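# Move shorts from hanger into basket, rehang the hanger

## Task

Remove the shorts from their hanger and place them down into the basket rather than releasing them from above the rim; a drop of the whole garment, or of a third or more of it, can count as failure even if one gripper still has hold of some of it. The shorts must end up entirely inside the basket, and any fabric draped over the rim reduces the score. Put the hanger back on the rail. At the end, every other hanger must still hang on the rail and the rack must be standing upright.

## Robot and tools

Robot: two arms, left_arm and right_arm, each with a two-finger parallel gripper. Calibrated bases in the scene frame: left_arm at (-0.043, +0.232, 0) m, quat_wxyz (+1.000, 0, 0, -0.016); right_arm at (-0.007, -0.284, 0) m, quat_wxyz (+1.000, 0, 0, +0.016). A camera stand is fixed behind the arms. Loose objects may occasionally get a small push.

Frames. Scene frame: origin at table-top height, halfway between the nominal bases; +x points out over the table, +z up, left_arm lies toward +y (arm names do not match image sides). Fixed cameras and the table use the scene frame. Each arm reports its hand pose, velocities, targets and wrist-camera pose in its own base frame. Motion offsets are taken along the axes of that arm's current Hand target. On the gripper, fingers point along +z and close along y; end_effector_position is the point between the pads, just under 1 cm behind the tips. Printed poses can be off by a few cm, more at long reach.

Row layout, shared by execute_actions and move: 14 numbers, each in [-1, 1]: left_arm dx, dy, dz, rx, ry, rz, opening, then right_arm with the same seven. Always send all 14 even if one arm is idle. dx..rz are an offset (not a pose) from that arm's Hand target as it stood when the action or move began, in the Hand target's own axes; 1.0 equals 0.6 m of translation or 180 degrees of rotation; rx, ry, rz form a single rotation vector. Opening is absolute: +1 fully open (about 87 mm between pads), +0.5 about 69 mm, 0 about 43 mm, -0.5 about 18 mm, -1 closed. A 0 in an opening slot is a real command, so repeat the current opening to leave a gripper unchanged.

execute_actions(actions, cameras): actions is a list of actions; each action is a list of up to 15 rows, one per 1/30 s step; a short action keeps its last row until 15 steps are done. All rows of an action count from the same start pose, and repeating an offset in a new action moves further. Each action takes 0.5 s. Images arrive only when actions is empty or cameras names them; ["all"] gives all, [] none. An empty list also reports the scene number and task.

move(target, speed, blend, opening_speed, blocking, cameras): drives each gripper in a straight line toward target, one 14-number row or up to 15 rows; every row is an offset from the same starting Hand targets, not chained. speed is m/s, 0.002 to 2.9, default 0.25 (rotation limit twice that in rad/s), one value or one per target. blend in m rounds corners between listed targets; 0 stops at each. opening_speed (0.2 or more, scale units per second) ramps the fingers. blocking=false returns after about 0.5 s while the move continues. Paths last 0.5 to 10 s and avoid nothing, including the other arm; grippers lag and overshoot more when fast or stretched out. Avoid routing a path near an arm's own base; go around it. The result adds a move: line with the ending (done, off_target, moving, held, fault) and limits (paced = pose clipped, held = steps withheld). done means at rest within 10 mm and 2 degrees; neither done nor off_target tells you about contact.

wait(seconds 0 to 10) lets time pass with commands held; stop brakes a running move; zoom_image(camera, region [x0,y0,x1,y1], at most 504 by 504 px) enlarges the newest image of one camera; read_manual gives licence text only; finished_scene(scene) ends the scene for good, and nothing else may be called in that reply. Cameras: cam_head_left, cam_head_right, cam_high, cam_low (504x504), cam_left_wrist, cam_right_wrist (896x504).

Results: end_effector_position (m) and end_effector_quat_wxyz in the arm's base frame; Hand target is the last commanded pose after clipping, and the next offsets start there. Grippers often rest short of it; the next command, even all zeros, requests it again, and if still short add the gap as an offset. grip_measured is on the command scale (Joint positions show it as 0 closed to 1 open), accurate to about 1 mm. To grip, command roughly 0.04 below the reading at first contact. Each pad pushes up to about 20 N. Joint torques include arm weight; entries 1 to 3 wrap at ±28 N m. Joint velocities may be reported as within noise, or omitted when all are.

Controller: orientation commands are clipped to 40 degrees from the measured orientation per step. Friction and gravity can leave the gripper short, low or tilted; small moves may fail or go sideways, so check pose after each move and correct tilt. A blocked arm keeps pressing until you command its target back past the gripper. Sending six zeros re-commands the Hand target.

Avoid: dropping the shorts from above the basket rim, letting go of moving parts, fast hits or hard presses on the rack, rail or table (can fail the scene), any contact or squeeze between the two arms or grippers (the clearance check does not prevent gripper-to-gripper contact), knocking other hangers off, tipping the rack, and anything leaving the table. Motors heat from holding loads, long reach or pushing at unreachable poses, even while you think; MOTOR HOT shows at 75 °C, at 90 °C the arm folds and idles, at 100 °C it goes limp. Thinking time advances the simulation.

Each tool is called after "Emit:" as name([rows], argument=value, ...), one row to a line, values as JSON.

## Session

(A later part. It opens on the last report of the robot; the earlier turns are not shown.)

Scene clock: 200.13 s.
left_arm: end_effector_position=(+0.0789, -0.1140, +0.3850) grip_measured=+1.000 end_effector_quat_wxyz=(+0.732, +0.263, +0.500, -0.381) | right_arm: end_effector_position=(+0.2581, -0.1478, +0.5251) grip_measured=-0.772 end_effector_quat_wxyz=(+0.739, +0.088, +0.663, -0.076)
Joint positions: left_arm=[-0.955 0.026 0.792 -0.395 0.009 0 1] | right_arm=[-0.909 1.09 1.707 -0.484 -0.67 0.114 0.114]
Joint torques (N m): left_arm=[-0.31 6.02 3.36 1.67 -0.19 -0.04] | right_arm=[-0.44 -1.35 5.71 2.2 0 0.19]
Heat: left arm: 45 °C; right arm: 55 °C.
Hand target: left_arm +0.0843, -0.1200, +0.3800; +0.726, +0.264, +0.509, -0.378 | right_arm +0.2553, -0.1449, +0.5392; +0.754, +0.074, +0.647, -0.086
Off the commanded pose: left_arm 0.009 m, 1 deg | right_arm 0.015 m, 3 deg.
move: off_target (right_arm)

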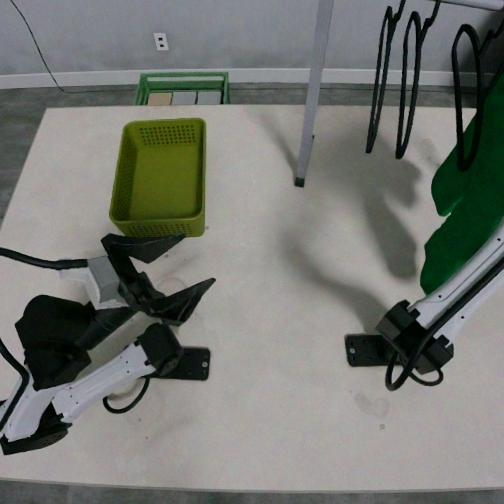

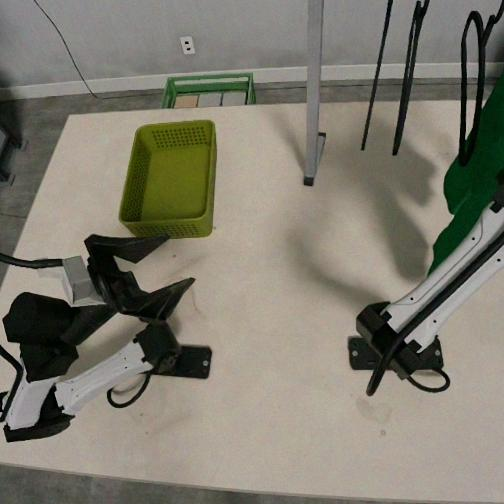

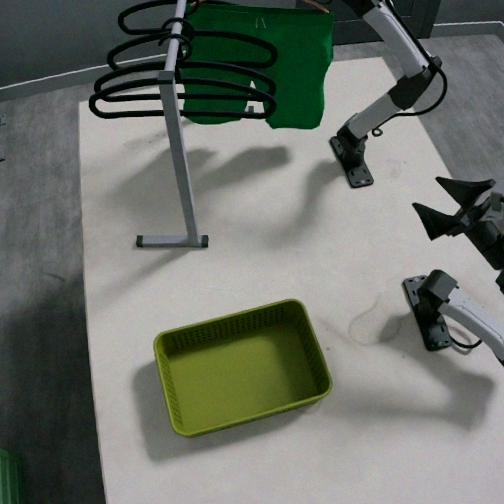

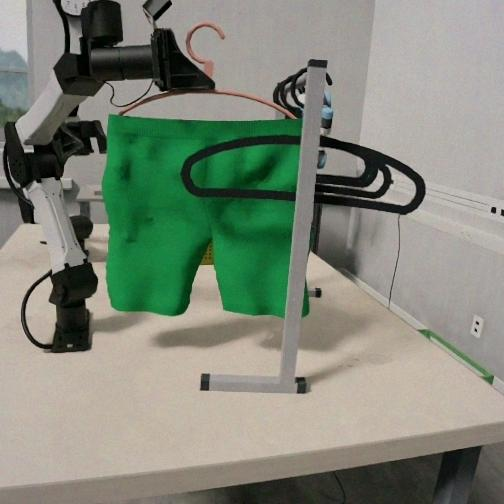

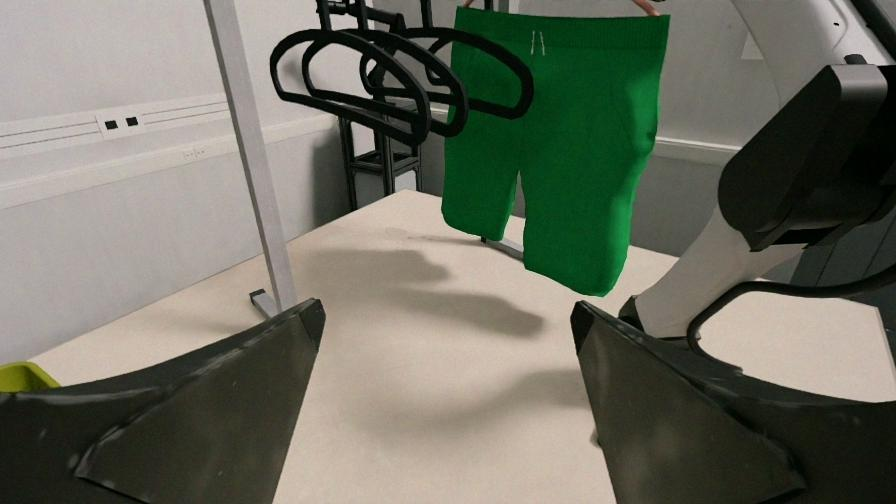

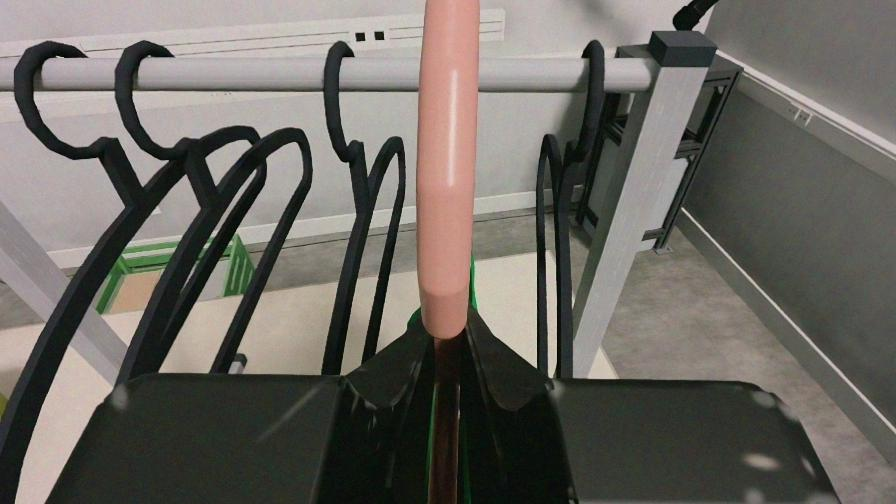

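Emit:
move(target=[0,0,0,0,0,0,1,-0.032,-0.047,-0.2,0.0384,0,-0.006,-1], speed=0.15, cameras=["all"])

Scene clock: 244.43 s.
left_arm: end_effector_position=(+0.0789, -0.1140, +0.3850) grip_measured=+1.000 end_effector_quat_wxyz=(+0.732, +0.263, +0.500, -0.381) | right_arm: end_effector_position=(+0.1317, -0.1449, +0.5326) grip_measured=-0.772 end_effector_quat_wxyz=(+0.700, +0.154, +0.686, -0.128)
Joint positions: left_arm=[-0.955 0.026 0.792 -0.395 0.009 0 1] | right_arm=[-1.95 0.977 1.694 -0.245 -1.545 0.511 0.114]
Joint torques (N m): left_arm=[-0.31 6.04 3.37 1.66 -0.19 -0.03] | right_arm=[-0.17 1.95 6.2 1.34 0.42 0.2]
Heat: left arm: 46 °C; right arm: 51 °C.
Hand target: left_arm +0.0843, -0.1200, +0.3800; +0.726, +0.264, +0.509, -0.378 | right_arm +0.1304, -0.1449, +0.5399; +0.748, +0.113, +0.641, -0.132
Off the commanded pose: left_arm 0.009 m, 1 deg | right_arm 0.007 m, 9 deg.
move: off_target (right_arm)

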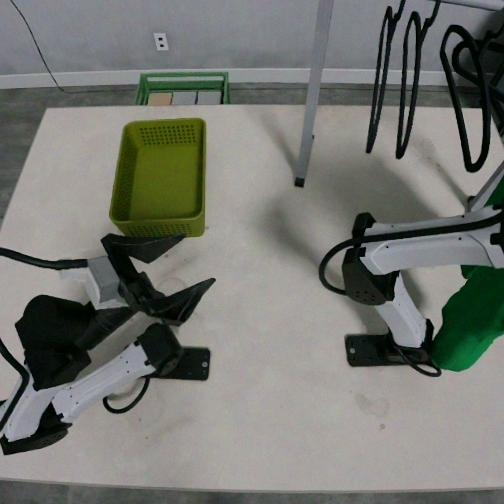

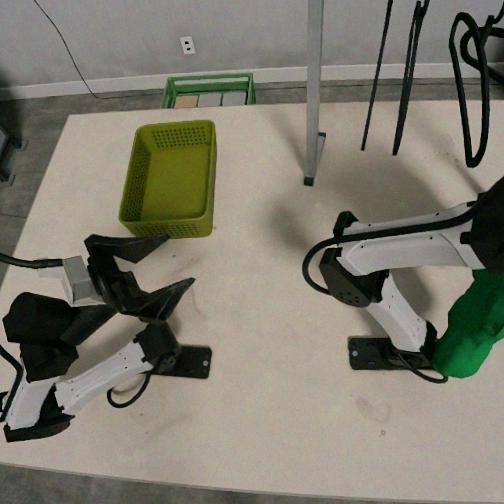

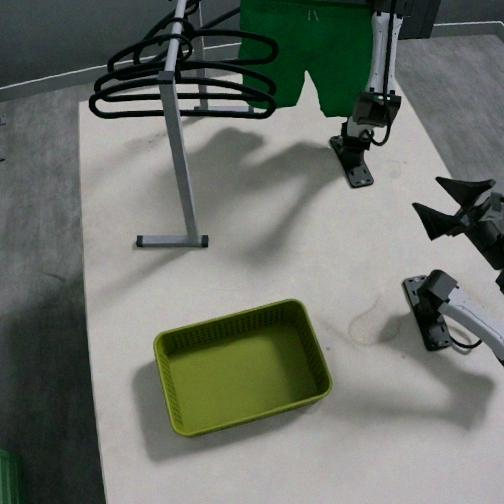

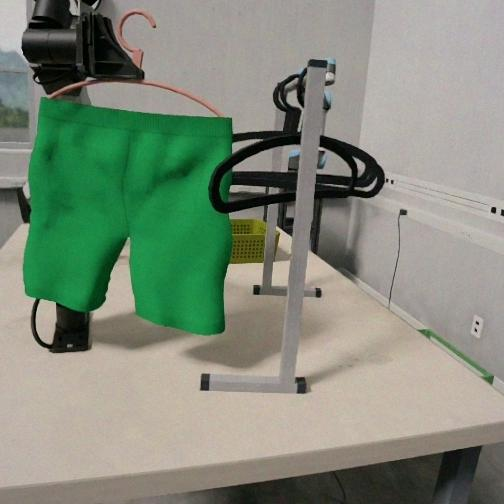

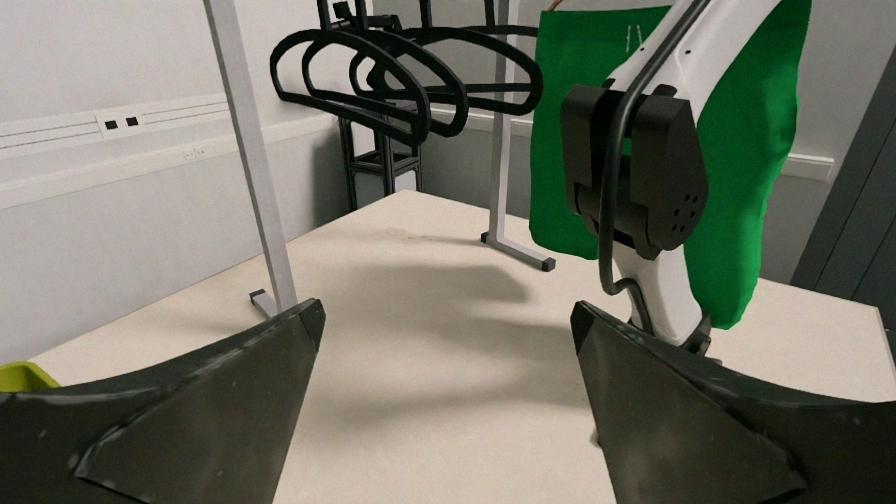

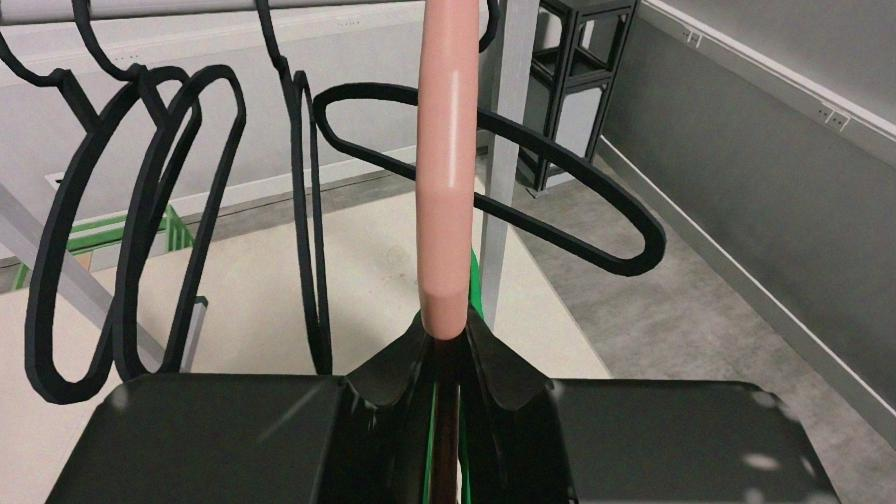

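Emit:
move(target=[0,0,0,0,0,0,1,0.0095,-0.022,0.06,0.329,0,-0.052,-1], speed=0.2, cameras=["all"])

Scene clock: 259.43 s.
left_arm: end_effector_position=(+0.0789, -0.1140, +0.3850) grip_measured=+1.000 end_effector_quat_wxyz=(+0.732, +0.263, +0.500, -0.381) | right_arm: end_effector_position=(+0.1602, -0.1710, +0.5334) grip_measured=-0.772 end_effector_quat_wxyz=(+0.565, +0.420, +0.509, -0.495)
Joint positions: left_arm=[-0.955 0.026 0.792 -0.395 0.009 0 1] | right_arm=[0.048 1.037 1.463 0.426 1.4 -0.874 0.114]
Joint torques (N m): left_arm=[-0.29 6.02 3.34 1.67 -0.19 -0.04] | right_arm=[0.83 -0.53 5.2 1 -0.73 0.02]
Heat: left arm: 46 °C; right arm: 50 °C.
Hand target: left_arm +0.0843, -0.1200, +0.3800; +0.726, +0.264, +0.509, -0.378 | right_arm +0.1602, -0.1697, +0.5397; +0.581, +0.417, +0.499, -0.489
Off the commanded pose: left_arm 0.009 m, 1 deg | right_arm 0.006 m, 2 deg.
move: done

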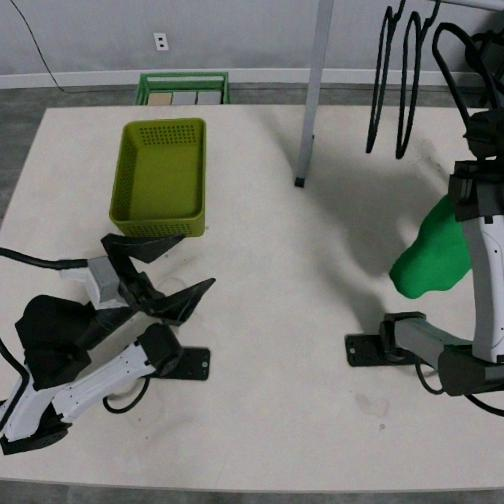

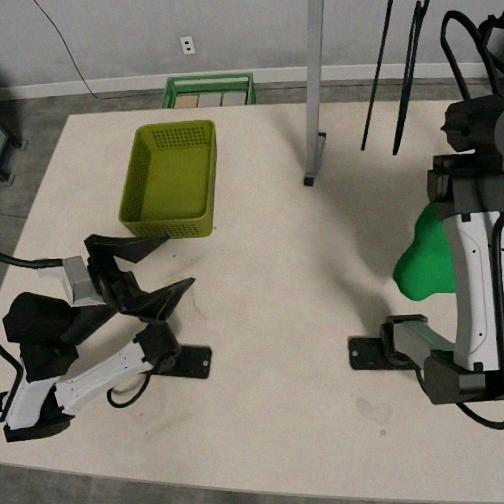

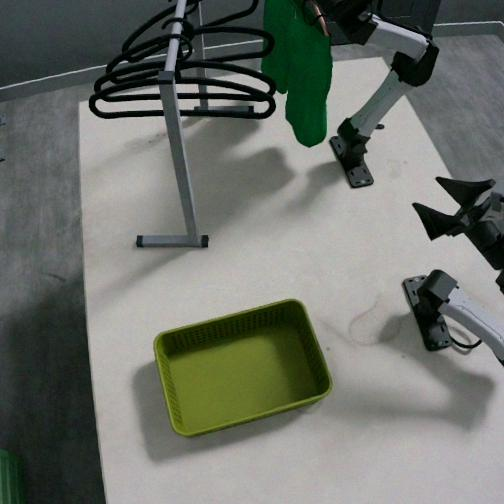

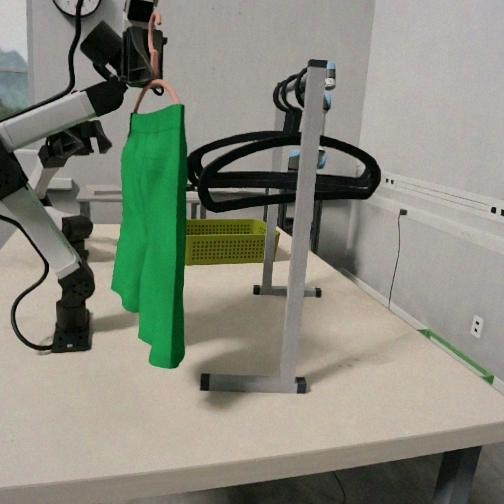

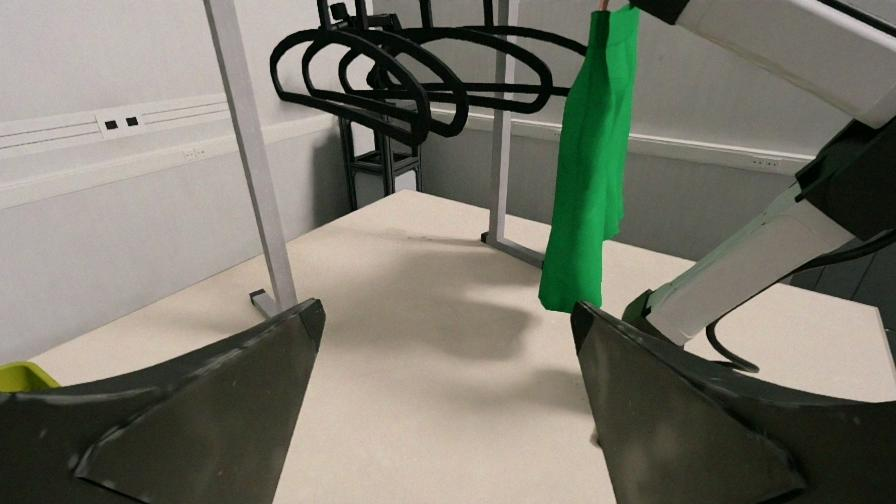

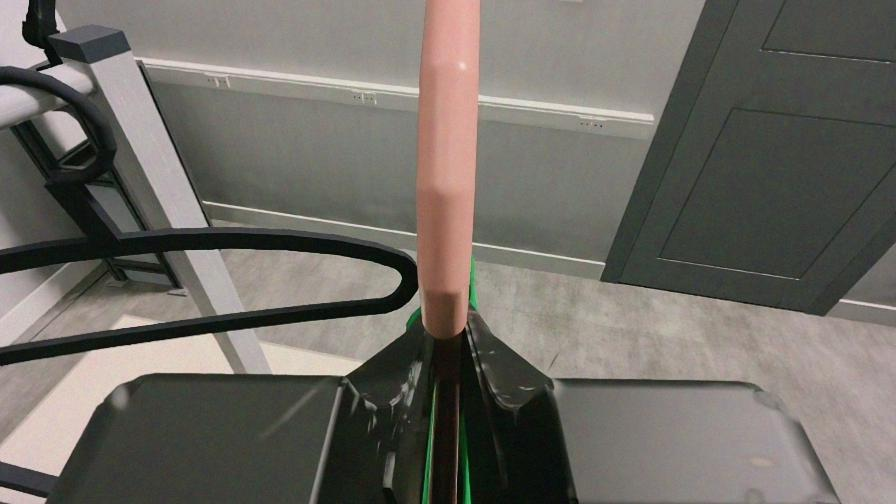

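Emit:
move(target=[0.325,-0.111,0.405,0.13,0.139,-0.0175,0.3,0,0,0,0,0,0,-1], speed=0.25, cameras=["all"])

Scene clock: 282.17 s.
left_arm: end_effector_position=(+0.2004, -0.3946, +0.2654) grip_measured=+0.300 end_effector_quat_wxyz=(+0.511, +0.460, +0.592, -0.421) | right_arm: end_effector_position=(+0.1602, -0.1710, +0.5334) grip_measured=-0.772 end_effector_quat_wxyz=(+0.565, +0.421, +0.509, -0.495)
Joint positions: left_arm=[-0.949 1.336 0.968 0.235 0.396 0.024 0.65] | right_arm=[0.048 1.037 1.463 0.427 1.4 -0.874 0.114]
Joint torques (N m): left_arm=[-0.29 -4.72 10.26 1.88 0.07 0.12] | right_arm=[0.79 -0.59 5.39 0.88 -0.73 0.09]
Heat: left arm: 46 °C; right arm: 48 °C.
Hand target: left_arm +0.1990, -0.3998, +0.2796; +0.521, +0.466, +0.574, -0.427 | right_arm +0.1599, -0.1700, +0.5396; +0.581, +0.417, +0.501, -0.488
Off the commanded pose: left_arm 0.015 m, 3 deg | right_arm 0.006 m, 2 deg.
shoulder posture changed (left arm): the wrist came as close to joint 1's axis as it can, and the arm is now in the other of its two shoulder postures.
move: off_target (left_arm)

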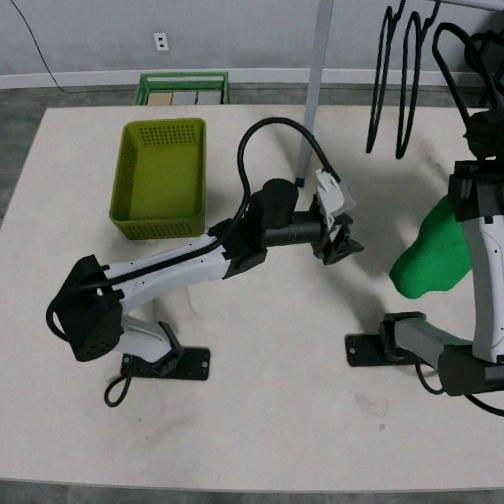

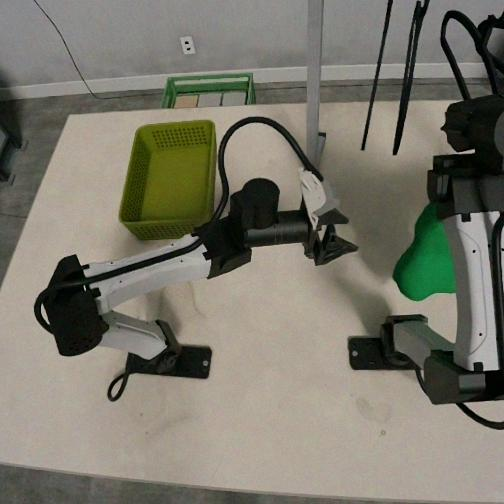

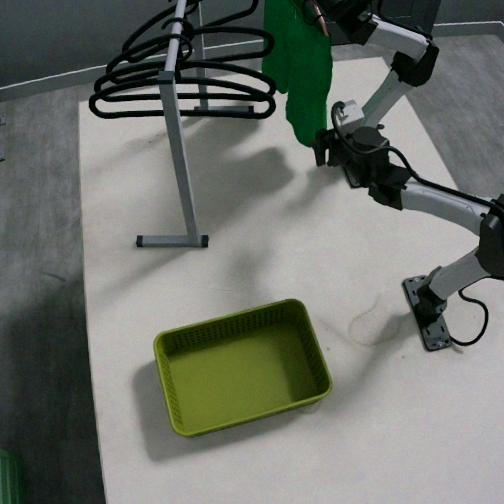

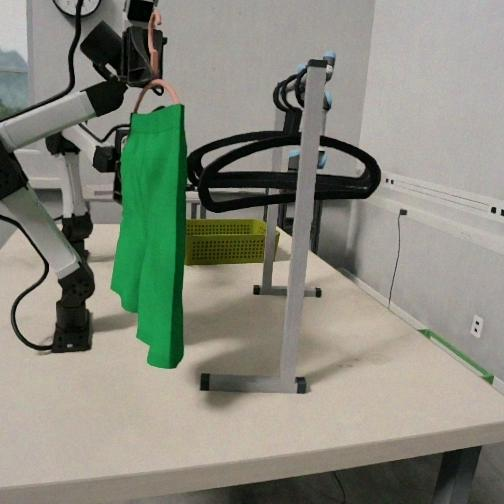

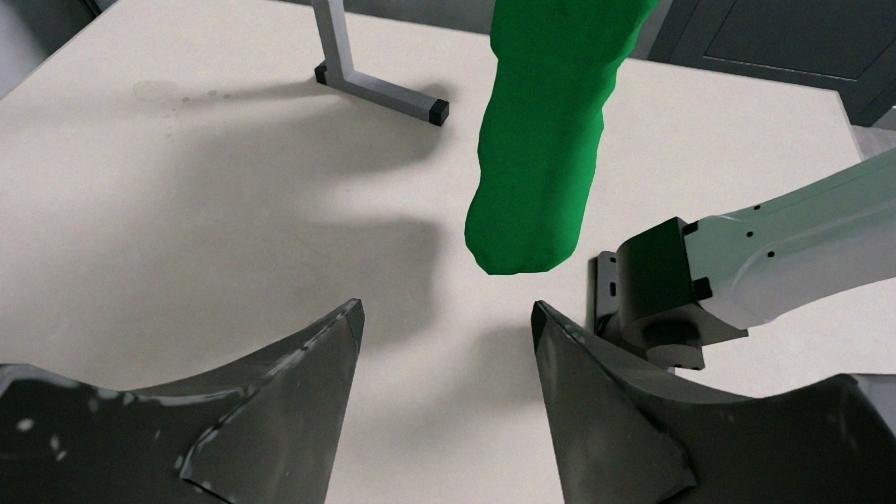

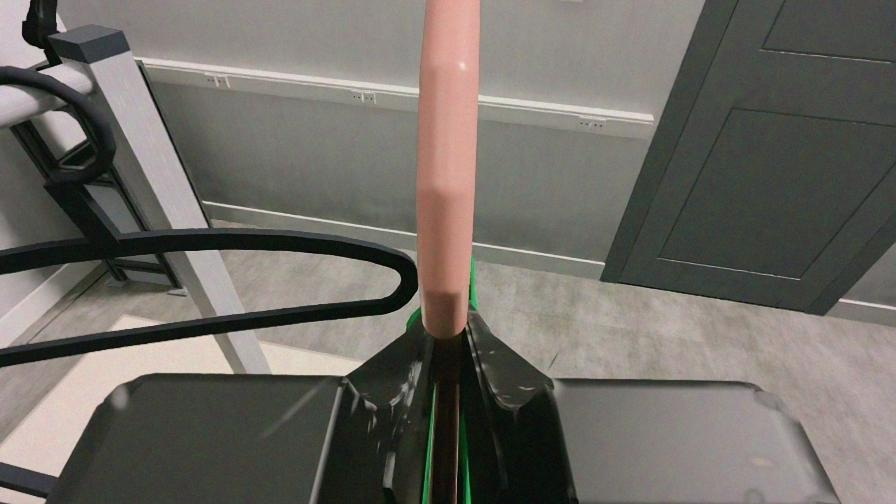

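Emit:
move(target=[-0.03,-0.05,0.15,0,0,0,0.8,0,0,0,0,0,0,-1], speed=0.15, cameras=["cam_left_wrist","cam_low","cam_head_left"])

Scene clock: 290.27 s.
left_arm: end_effector_position=(+0.1845, -0.4912, +0.2826) grip_measured=+0.800 end_effector_quat_wxyz=(+0.516, +0.472, +0.572, -0.428) | right_arm: end_effector_position=(+0.1602, -0.1710, +0.5334) grip_measured=-0.772 end_effector_quat_wxyz=(+0.565, +0.421, +0.509, -0.495)
Joint positions: left_arm=[-1.13 1.623 1.272 0.246 0.252 0.024 0.9] | right_arm=[0.048 1.037 1.463 0.427 1.4 -0.874 0.114]
Joint torques (N m): left_arm=[-0.1 -6.67 10.39 1.75 -0.23 -0.09] | right_arm=[0.79 -0.62 5.39 0.88 -0.73 0.09]
Heat: left arm: 47 °C; right arm: 48 °C.
Hand target: left_arm +0.1878, -0.4953, +0.2894; +0.521, +0.466, +0.574, -0.427 | right_arm +0.1599, -0.1700, +0.5396; +0.581, +0.417, +0.501, -0.488
Off the commanded pose: left_arm 0.008 m, 1 deg | right_arm 0.006 m, 2 deg.
move: done
Images, in order (width x height): cam_head_left 504x504, cam_low 504x504, cam_left_wrist 896x504.

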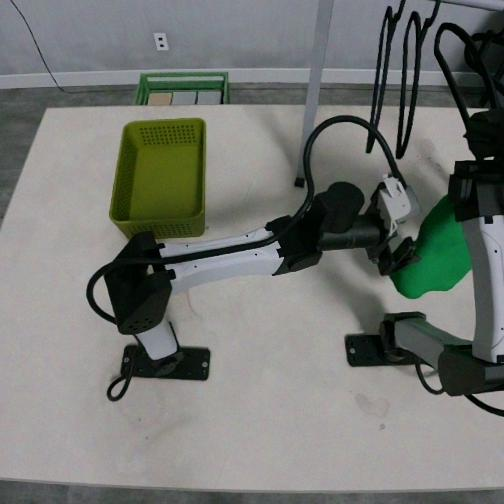

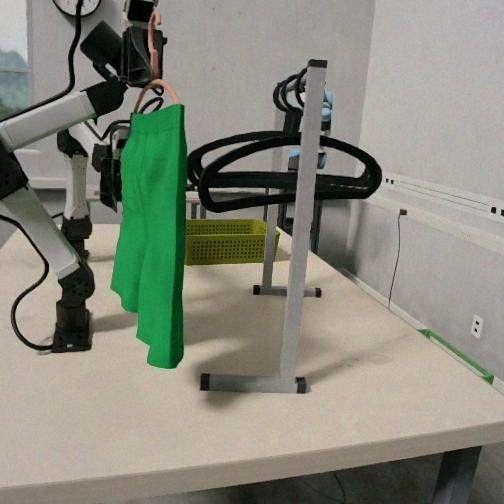

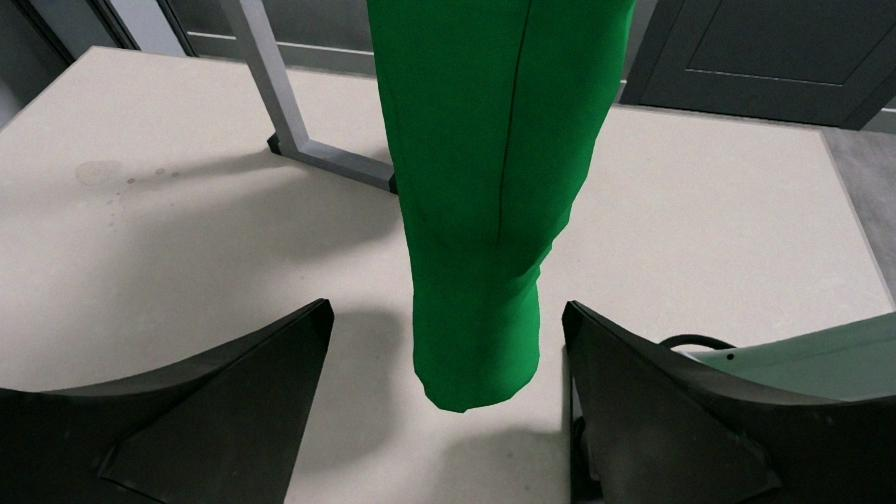

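Emit:
move(target=[-0.012,-0.017,0.135,0,0,0,0.85,0,0,0,0,0,0,-1], speed=0.12, cameras=["cam_left_wrist","cam_low","cam_high"])

Scene clock: 295.60 s.
left_arm: end_effector_position=(+0.1915, -0.5686, +0.2599) grip_measured=+0.850 end_effector_quat_wxyz=(+0.498, +0.484, +0.587, -0.417) | right_arm: end_effector_position=(+0.1652, -0.1709, +0.5420) grip_measured=-0.772 end_effector_quat_wxyz=(+0.586, +0.406, +0.500, -0.491)
Joint positions: left_arm=[-1.191 1.923 1.601 0.161 0.193 0.024 0.925] | right_arm=[0.046 1.037 1.463 0.446 1.347 -0.874 0.114]
Joint torques (N m): left_arm=[-0.46 -10.18 12.42 2.02 -0.3 -0.17] | right_arm=[0.88 -0.55 5.35 0.73 -0.16 0.08]
Heat: left arm: 47 °C; right arm: 47 °C.
Hand target: left_arm +0.1943, -0.5771, +0.2889; +0.521, +0.466, +0.574, -0.427 | right_arm +0.1599, -0.1700, +0.5397; +0.581, +0.417, +0.501, -0.488
Off the commanded pose: left_arm 0.030 m, 4 deg | right_arm 0.006 m, 1 deg.
move: off_target (left_arm)
Images, in order (width x height): cam_high 504x504, cam_low 504x504, cam_left_wrist 896x504.

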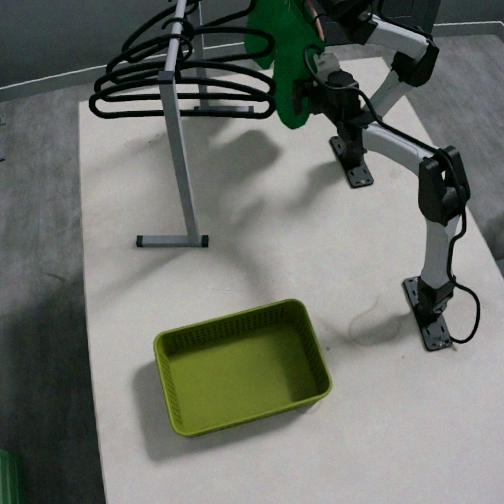

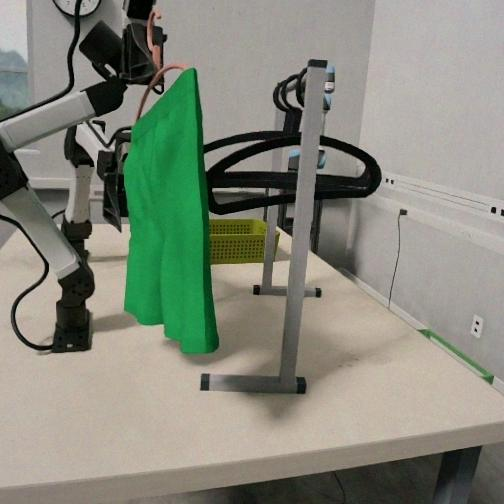

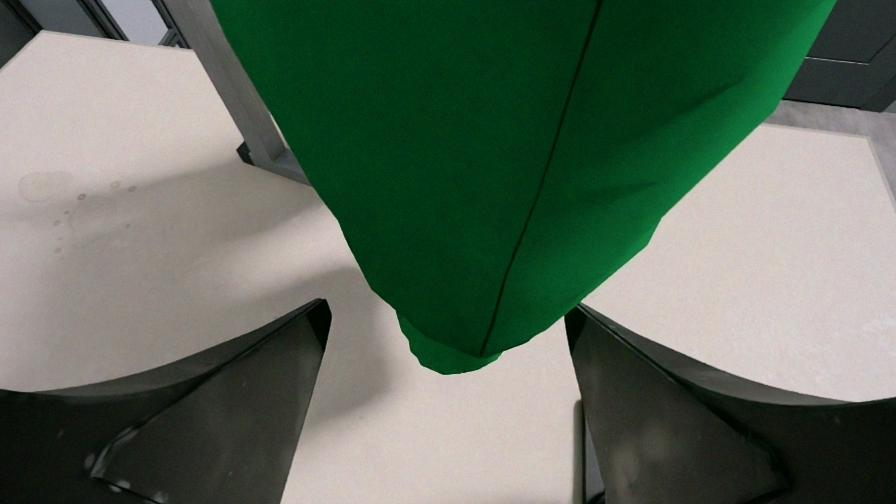

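Emit:
move(target=[0,0,0,0,0,0,-1,0,0,0,0,0,0,-1], speed=0.1, opening_speed=1.2, cameras=["cam_left_wrist","cam_low","cam_right_wrist"])

Scene clock: 304.70 s.
left_arm: end_effector_position=(+0.1916, -0.5686, +0.2598) grip_measured=-0.923 end_effector_quat_wxyz=(+0.498, +0.484, +0.587, -0.416) | right_arm: end_effector_position=(+0.1652, -0.1709, +0.5420) grip_measured=-0.772 end_effector_quat_wxyz=(+0.586, +0.406, +0.500, -0.491)
Joint positions: left_arm=[-1.191 1.923 1.601 0.161 0.192 0.024 0.038] | right_arm=[0.046 1.037 1.463 0.446 1.347 -0.874 0.114]
Joint torques (N m): left_arm=[-0.44 -10.13 12.4 2.02 -0.28 -0.16] | right_arm=[0.9 -0.55 5.38 0.72 -0.16 0.09]
Heat: left arm: 49 °C; right arm: 47 °C.
Hand target: left_arm +0.1942, -0.5771, +0.2889; +0.521, +0.466, +0.574, -0.427 | right_arm +0.1599, -0.1700, +0.5397; +0.581, +0.417, +0.501, -0.488
Off the commanded pose: left_arm 0.030 m, 4 deg | right_arm 0.006 m, 1 deg.
move: off_target (left_arm)
Images, in order (width x height): cam_low 504x504, cam_left_wrist 896x504, cam_right_wrist 896x504.

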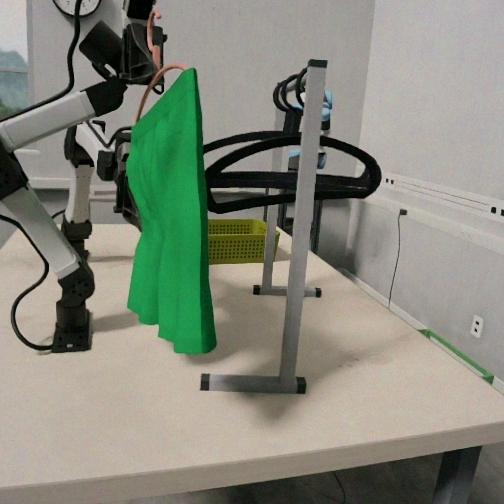

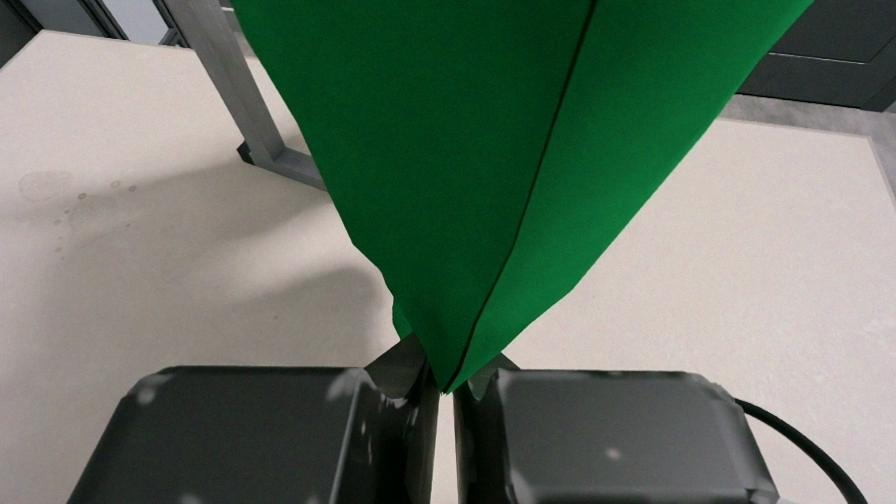

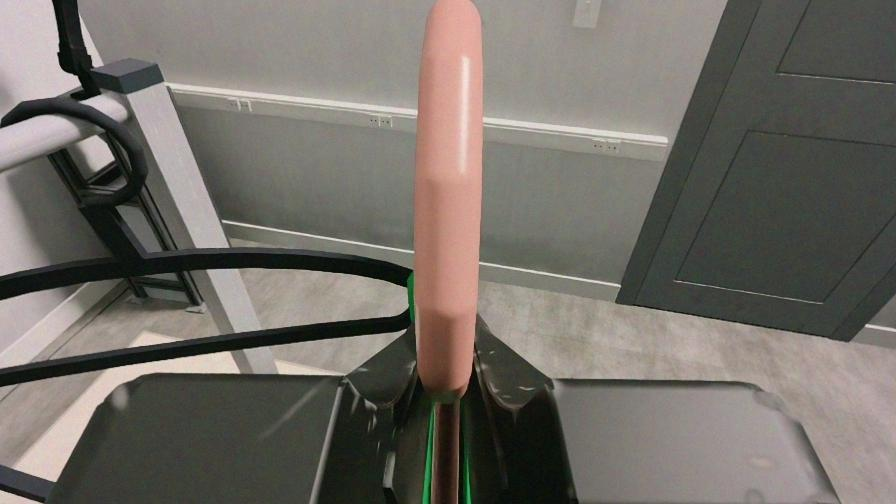

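Emit:
move(target=[0.18,0,-0.12,0,0,0,-1,0,0,0,0,0,0,-1], speed=0.12, cameras=["all"])

Scene clock: 312.03 s.
left_arm: end_effector_position=(+0.1787, -0.5002, +0.1725) grip_measured=-0.923 end_effector_quat_wxyz=(+0.510, +0.473, +0.586, -0.415) | right_arm: end_effector_position=(+0.1619, -0.1700, +0.5331) grip_measured=-0.772 end_effector_quat_wxyz=(+0.569, +0.421, +0.508, -0.491)
Joint positions: left_arm=[-1.166 1.771 1.014 0.62 0.195 0.024 0.038] | right_arm=[0.053 1.037 1.456 0.442 1.398 -0.875 0.114]
Joint torques (N m): left_arm=[0.58 -10.92 5.86 2.12 0.03 -0.11] | right_arm=[0.32 -0.58 5.81 0.79 -0.72 0.04]
Heat: left arm: 49 °C; right arm: 46 °C.
Hand target: left_arm +0.1775, -0.4970, +0.1882; +0.521, +0.466, +0.574, -0.427 | right_arm +0.1599, -0.1699, +0.5397; +0.581, +0.417, +0.501, -0.487
Off the commanded pose: left_arm 0.016 m, 2 deg | right_arm 0.007 m, 2 deg.
move: off_target (left_arm)

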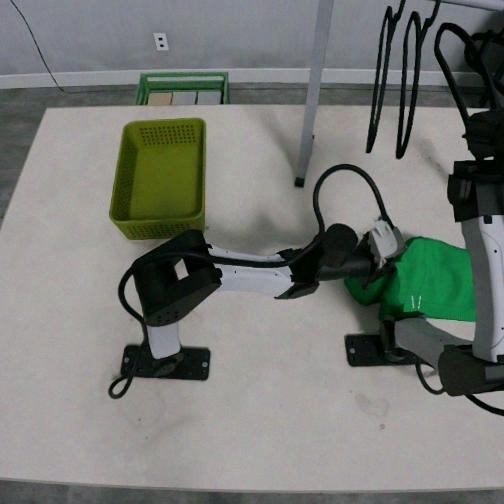

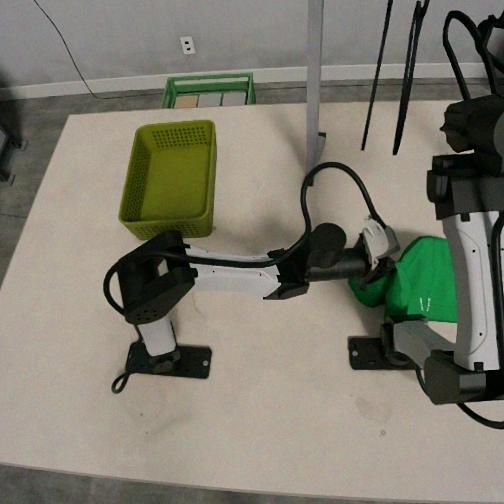

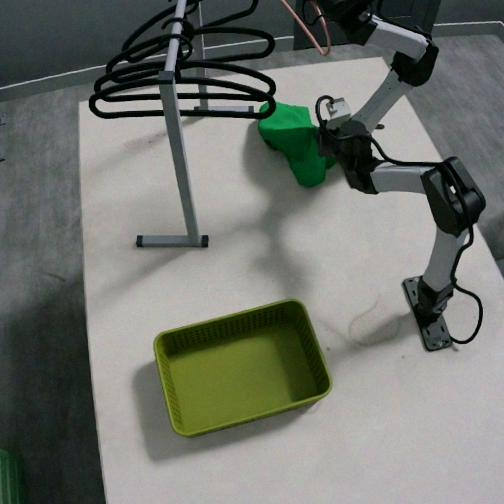

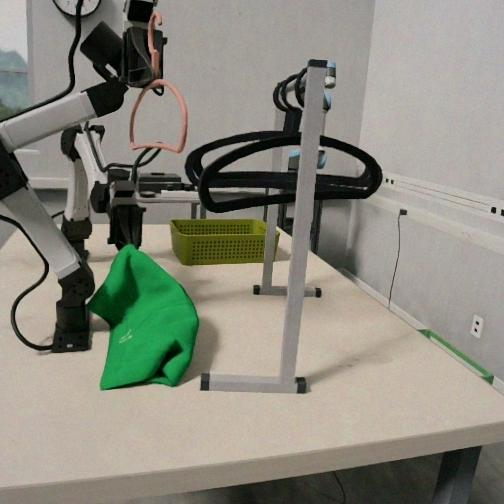

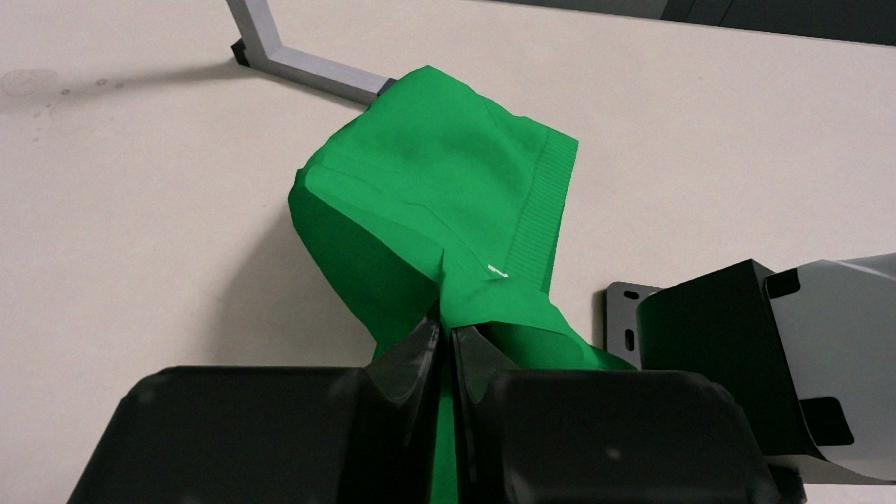

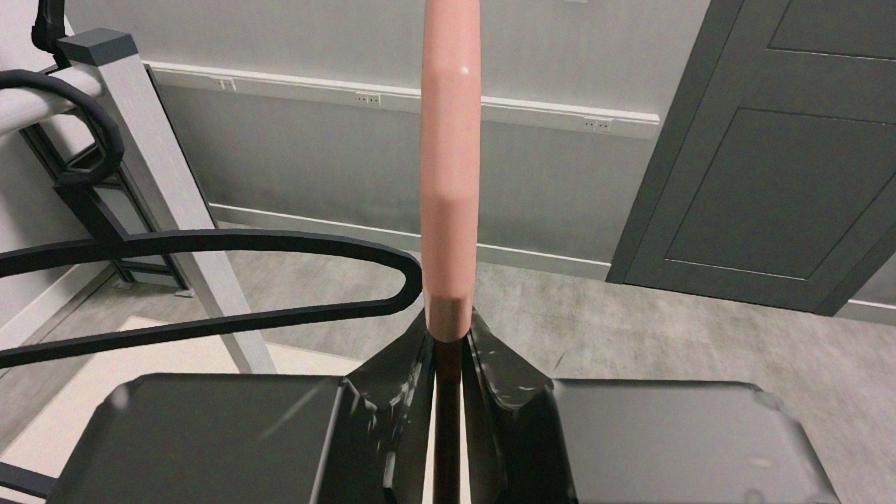

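Emit:
move([
  [-0.308,0.063,-0.145,0,0,0,-1,0,0,0,0,0,0,-1],
  [-0.443,0.345,-0.52,-0.208,0.058,-0.066,-1,0,0,0,0,0,0,-1],
  [-0.417,0.614,-0.819,-0.416,0.117,-0.131,-1,0,0,0,0,0,0,-1],
], speed=0.25, blend=[0.05,0.08,0], cameras=["all"])

Scene clock: 329.87 s.
left_arm: end_effector_position=(+0.4418, +0.0301, +0.4634) grip_measured=-0.923 end_effector_quat_wxyz=(+0.574, +0.002, +0.819, -0.006) | right_arm: end_effector_position=(+0.1619, -0.1700, +0.5331) grip_measured=-0.772 end_effector_quat_wxyz=(+0.569, +0.421, +0.508, -0.491)
Joint positions: left_arm=[0.111 1.946 2.84 -1.245 0.116 0.035 0.038] | right_arm=[0.053 1.037 1.456 0.442 1.398 -0.875 0.114]
Joint torques (N m): left_arm=[0.23 -7.04 6.42 2.29 -0.21 0.03] | right_arm=[0.32 -0.58 5.81 0.79 -0.71 0.05]
Heat: left arm: 50 °C; right arm: 46 °C.
Hand target: left_arm +0.4457, +0.0336, +0.4818; +0.498, +0.005, +0.867, +0.001 | right_arm +0.1599, -0.1700, +0.5397; +0.581, +0.417, +0.501, -0.487
Off the commanded pose: left_arm 0.019 m, 10 deg | right_arm 0.007 m, 2 deg.
elbow stopped short (left arm): the move would have taken joint 3 (elbow) straighter than the controller allows.
move: off_target (left_arm)

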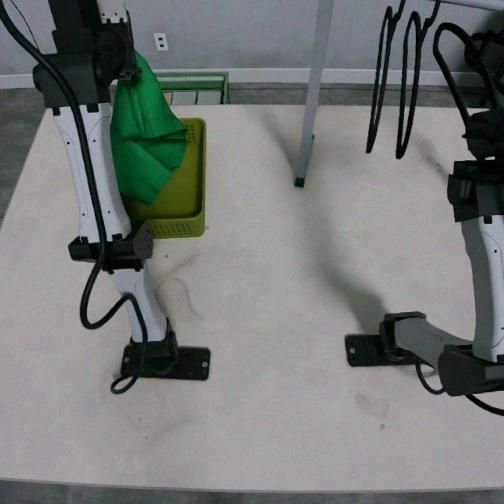

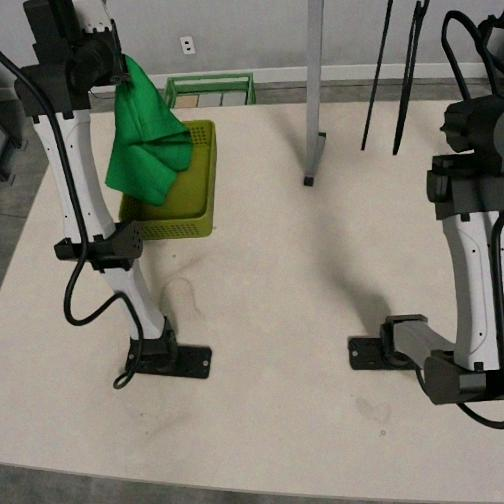

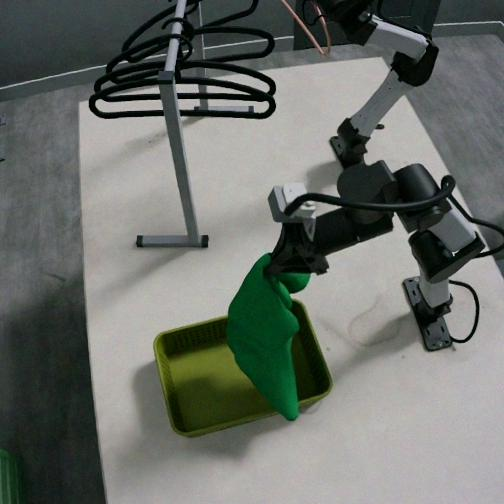

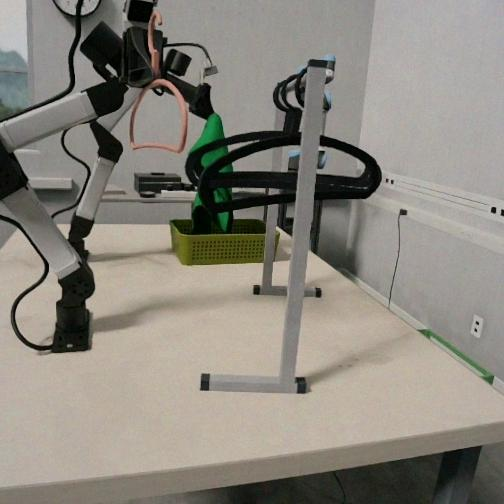

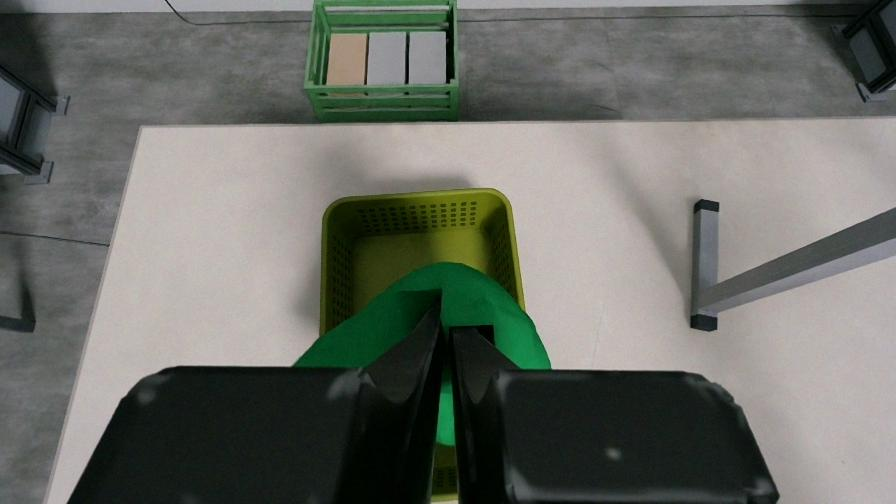

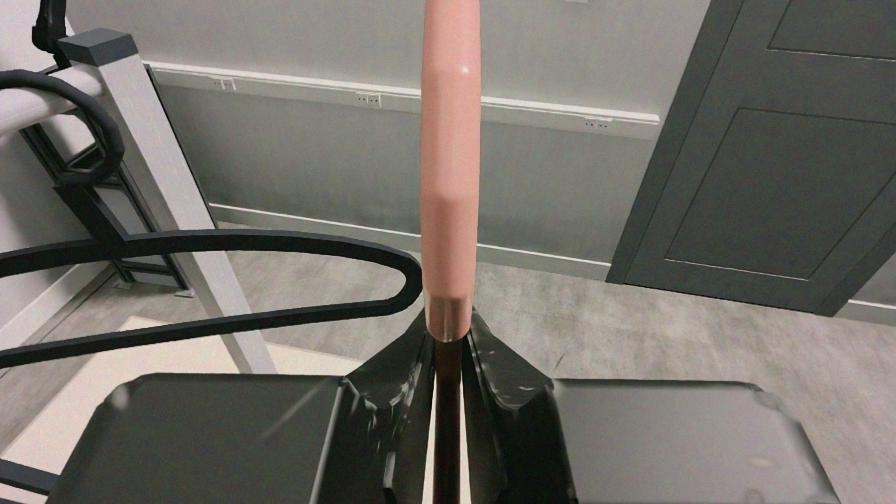

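Emit:
zoom_image(camera="cam_low", region=[150, 100, 310, 280])

Emit:
zoom_image(camera="cam_high", region=[140, 230, 350, 450])

Emit:
zoom_image(camera="cam_head_right", region=[60, 40, 260, 260])

Scaled by 2.800 from the camera's 504x504 image, which has a finer 720x720 frame.

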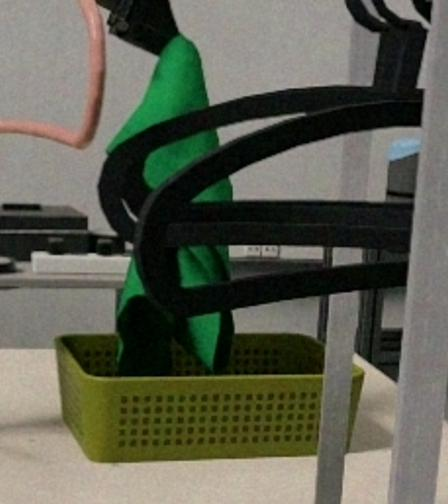

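Scaled by 2.291 from the camera's 504x504 image, which has a finer 720x720 frame.

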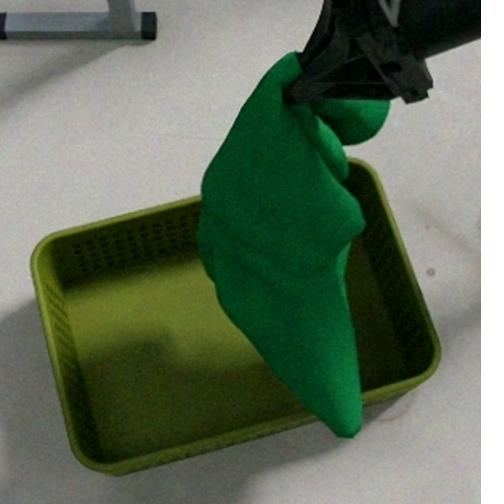

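Scaled by 2.291 from the camera's 504x504 image, which has a finer 720x720 frame.

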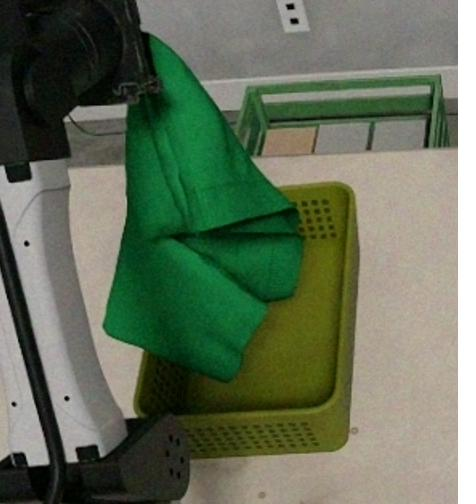

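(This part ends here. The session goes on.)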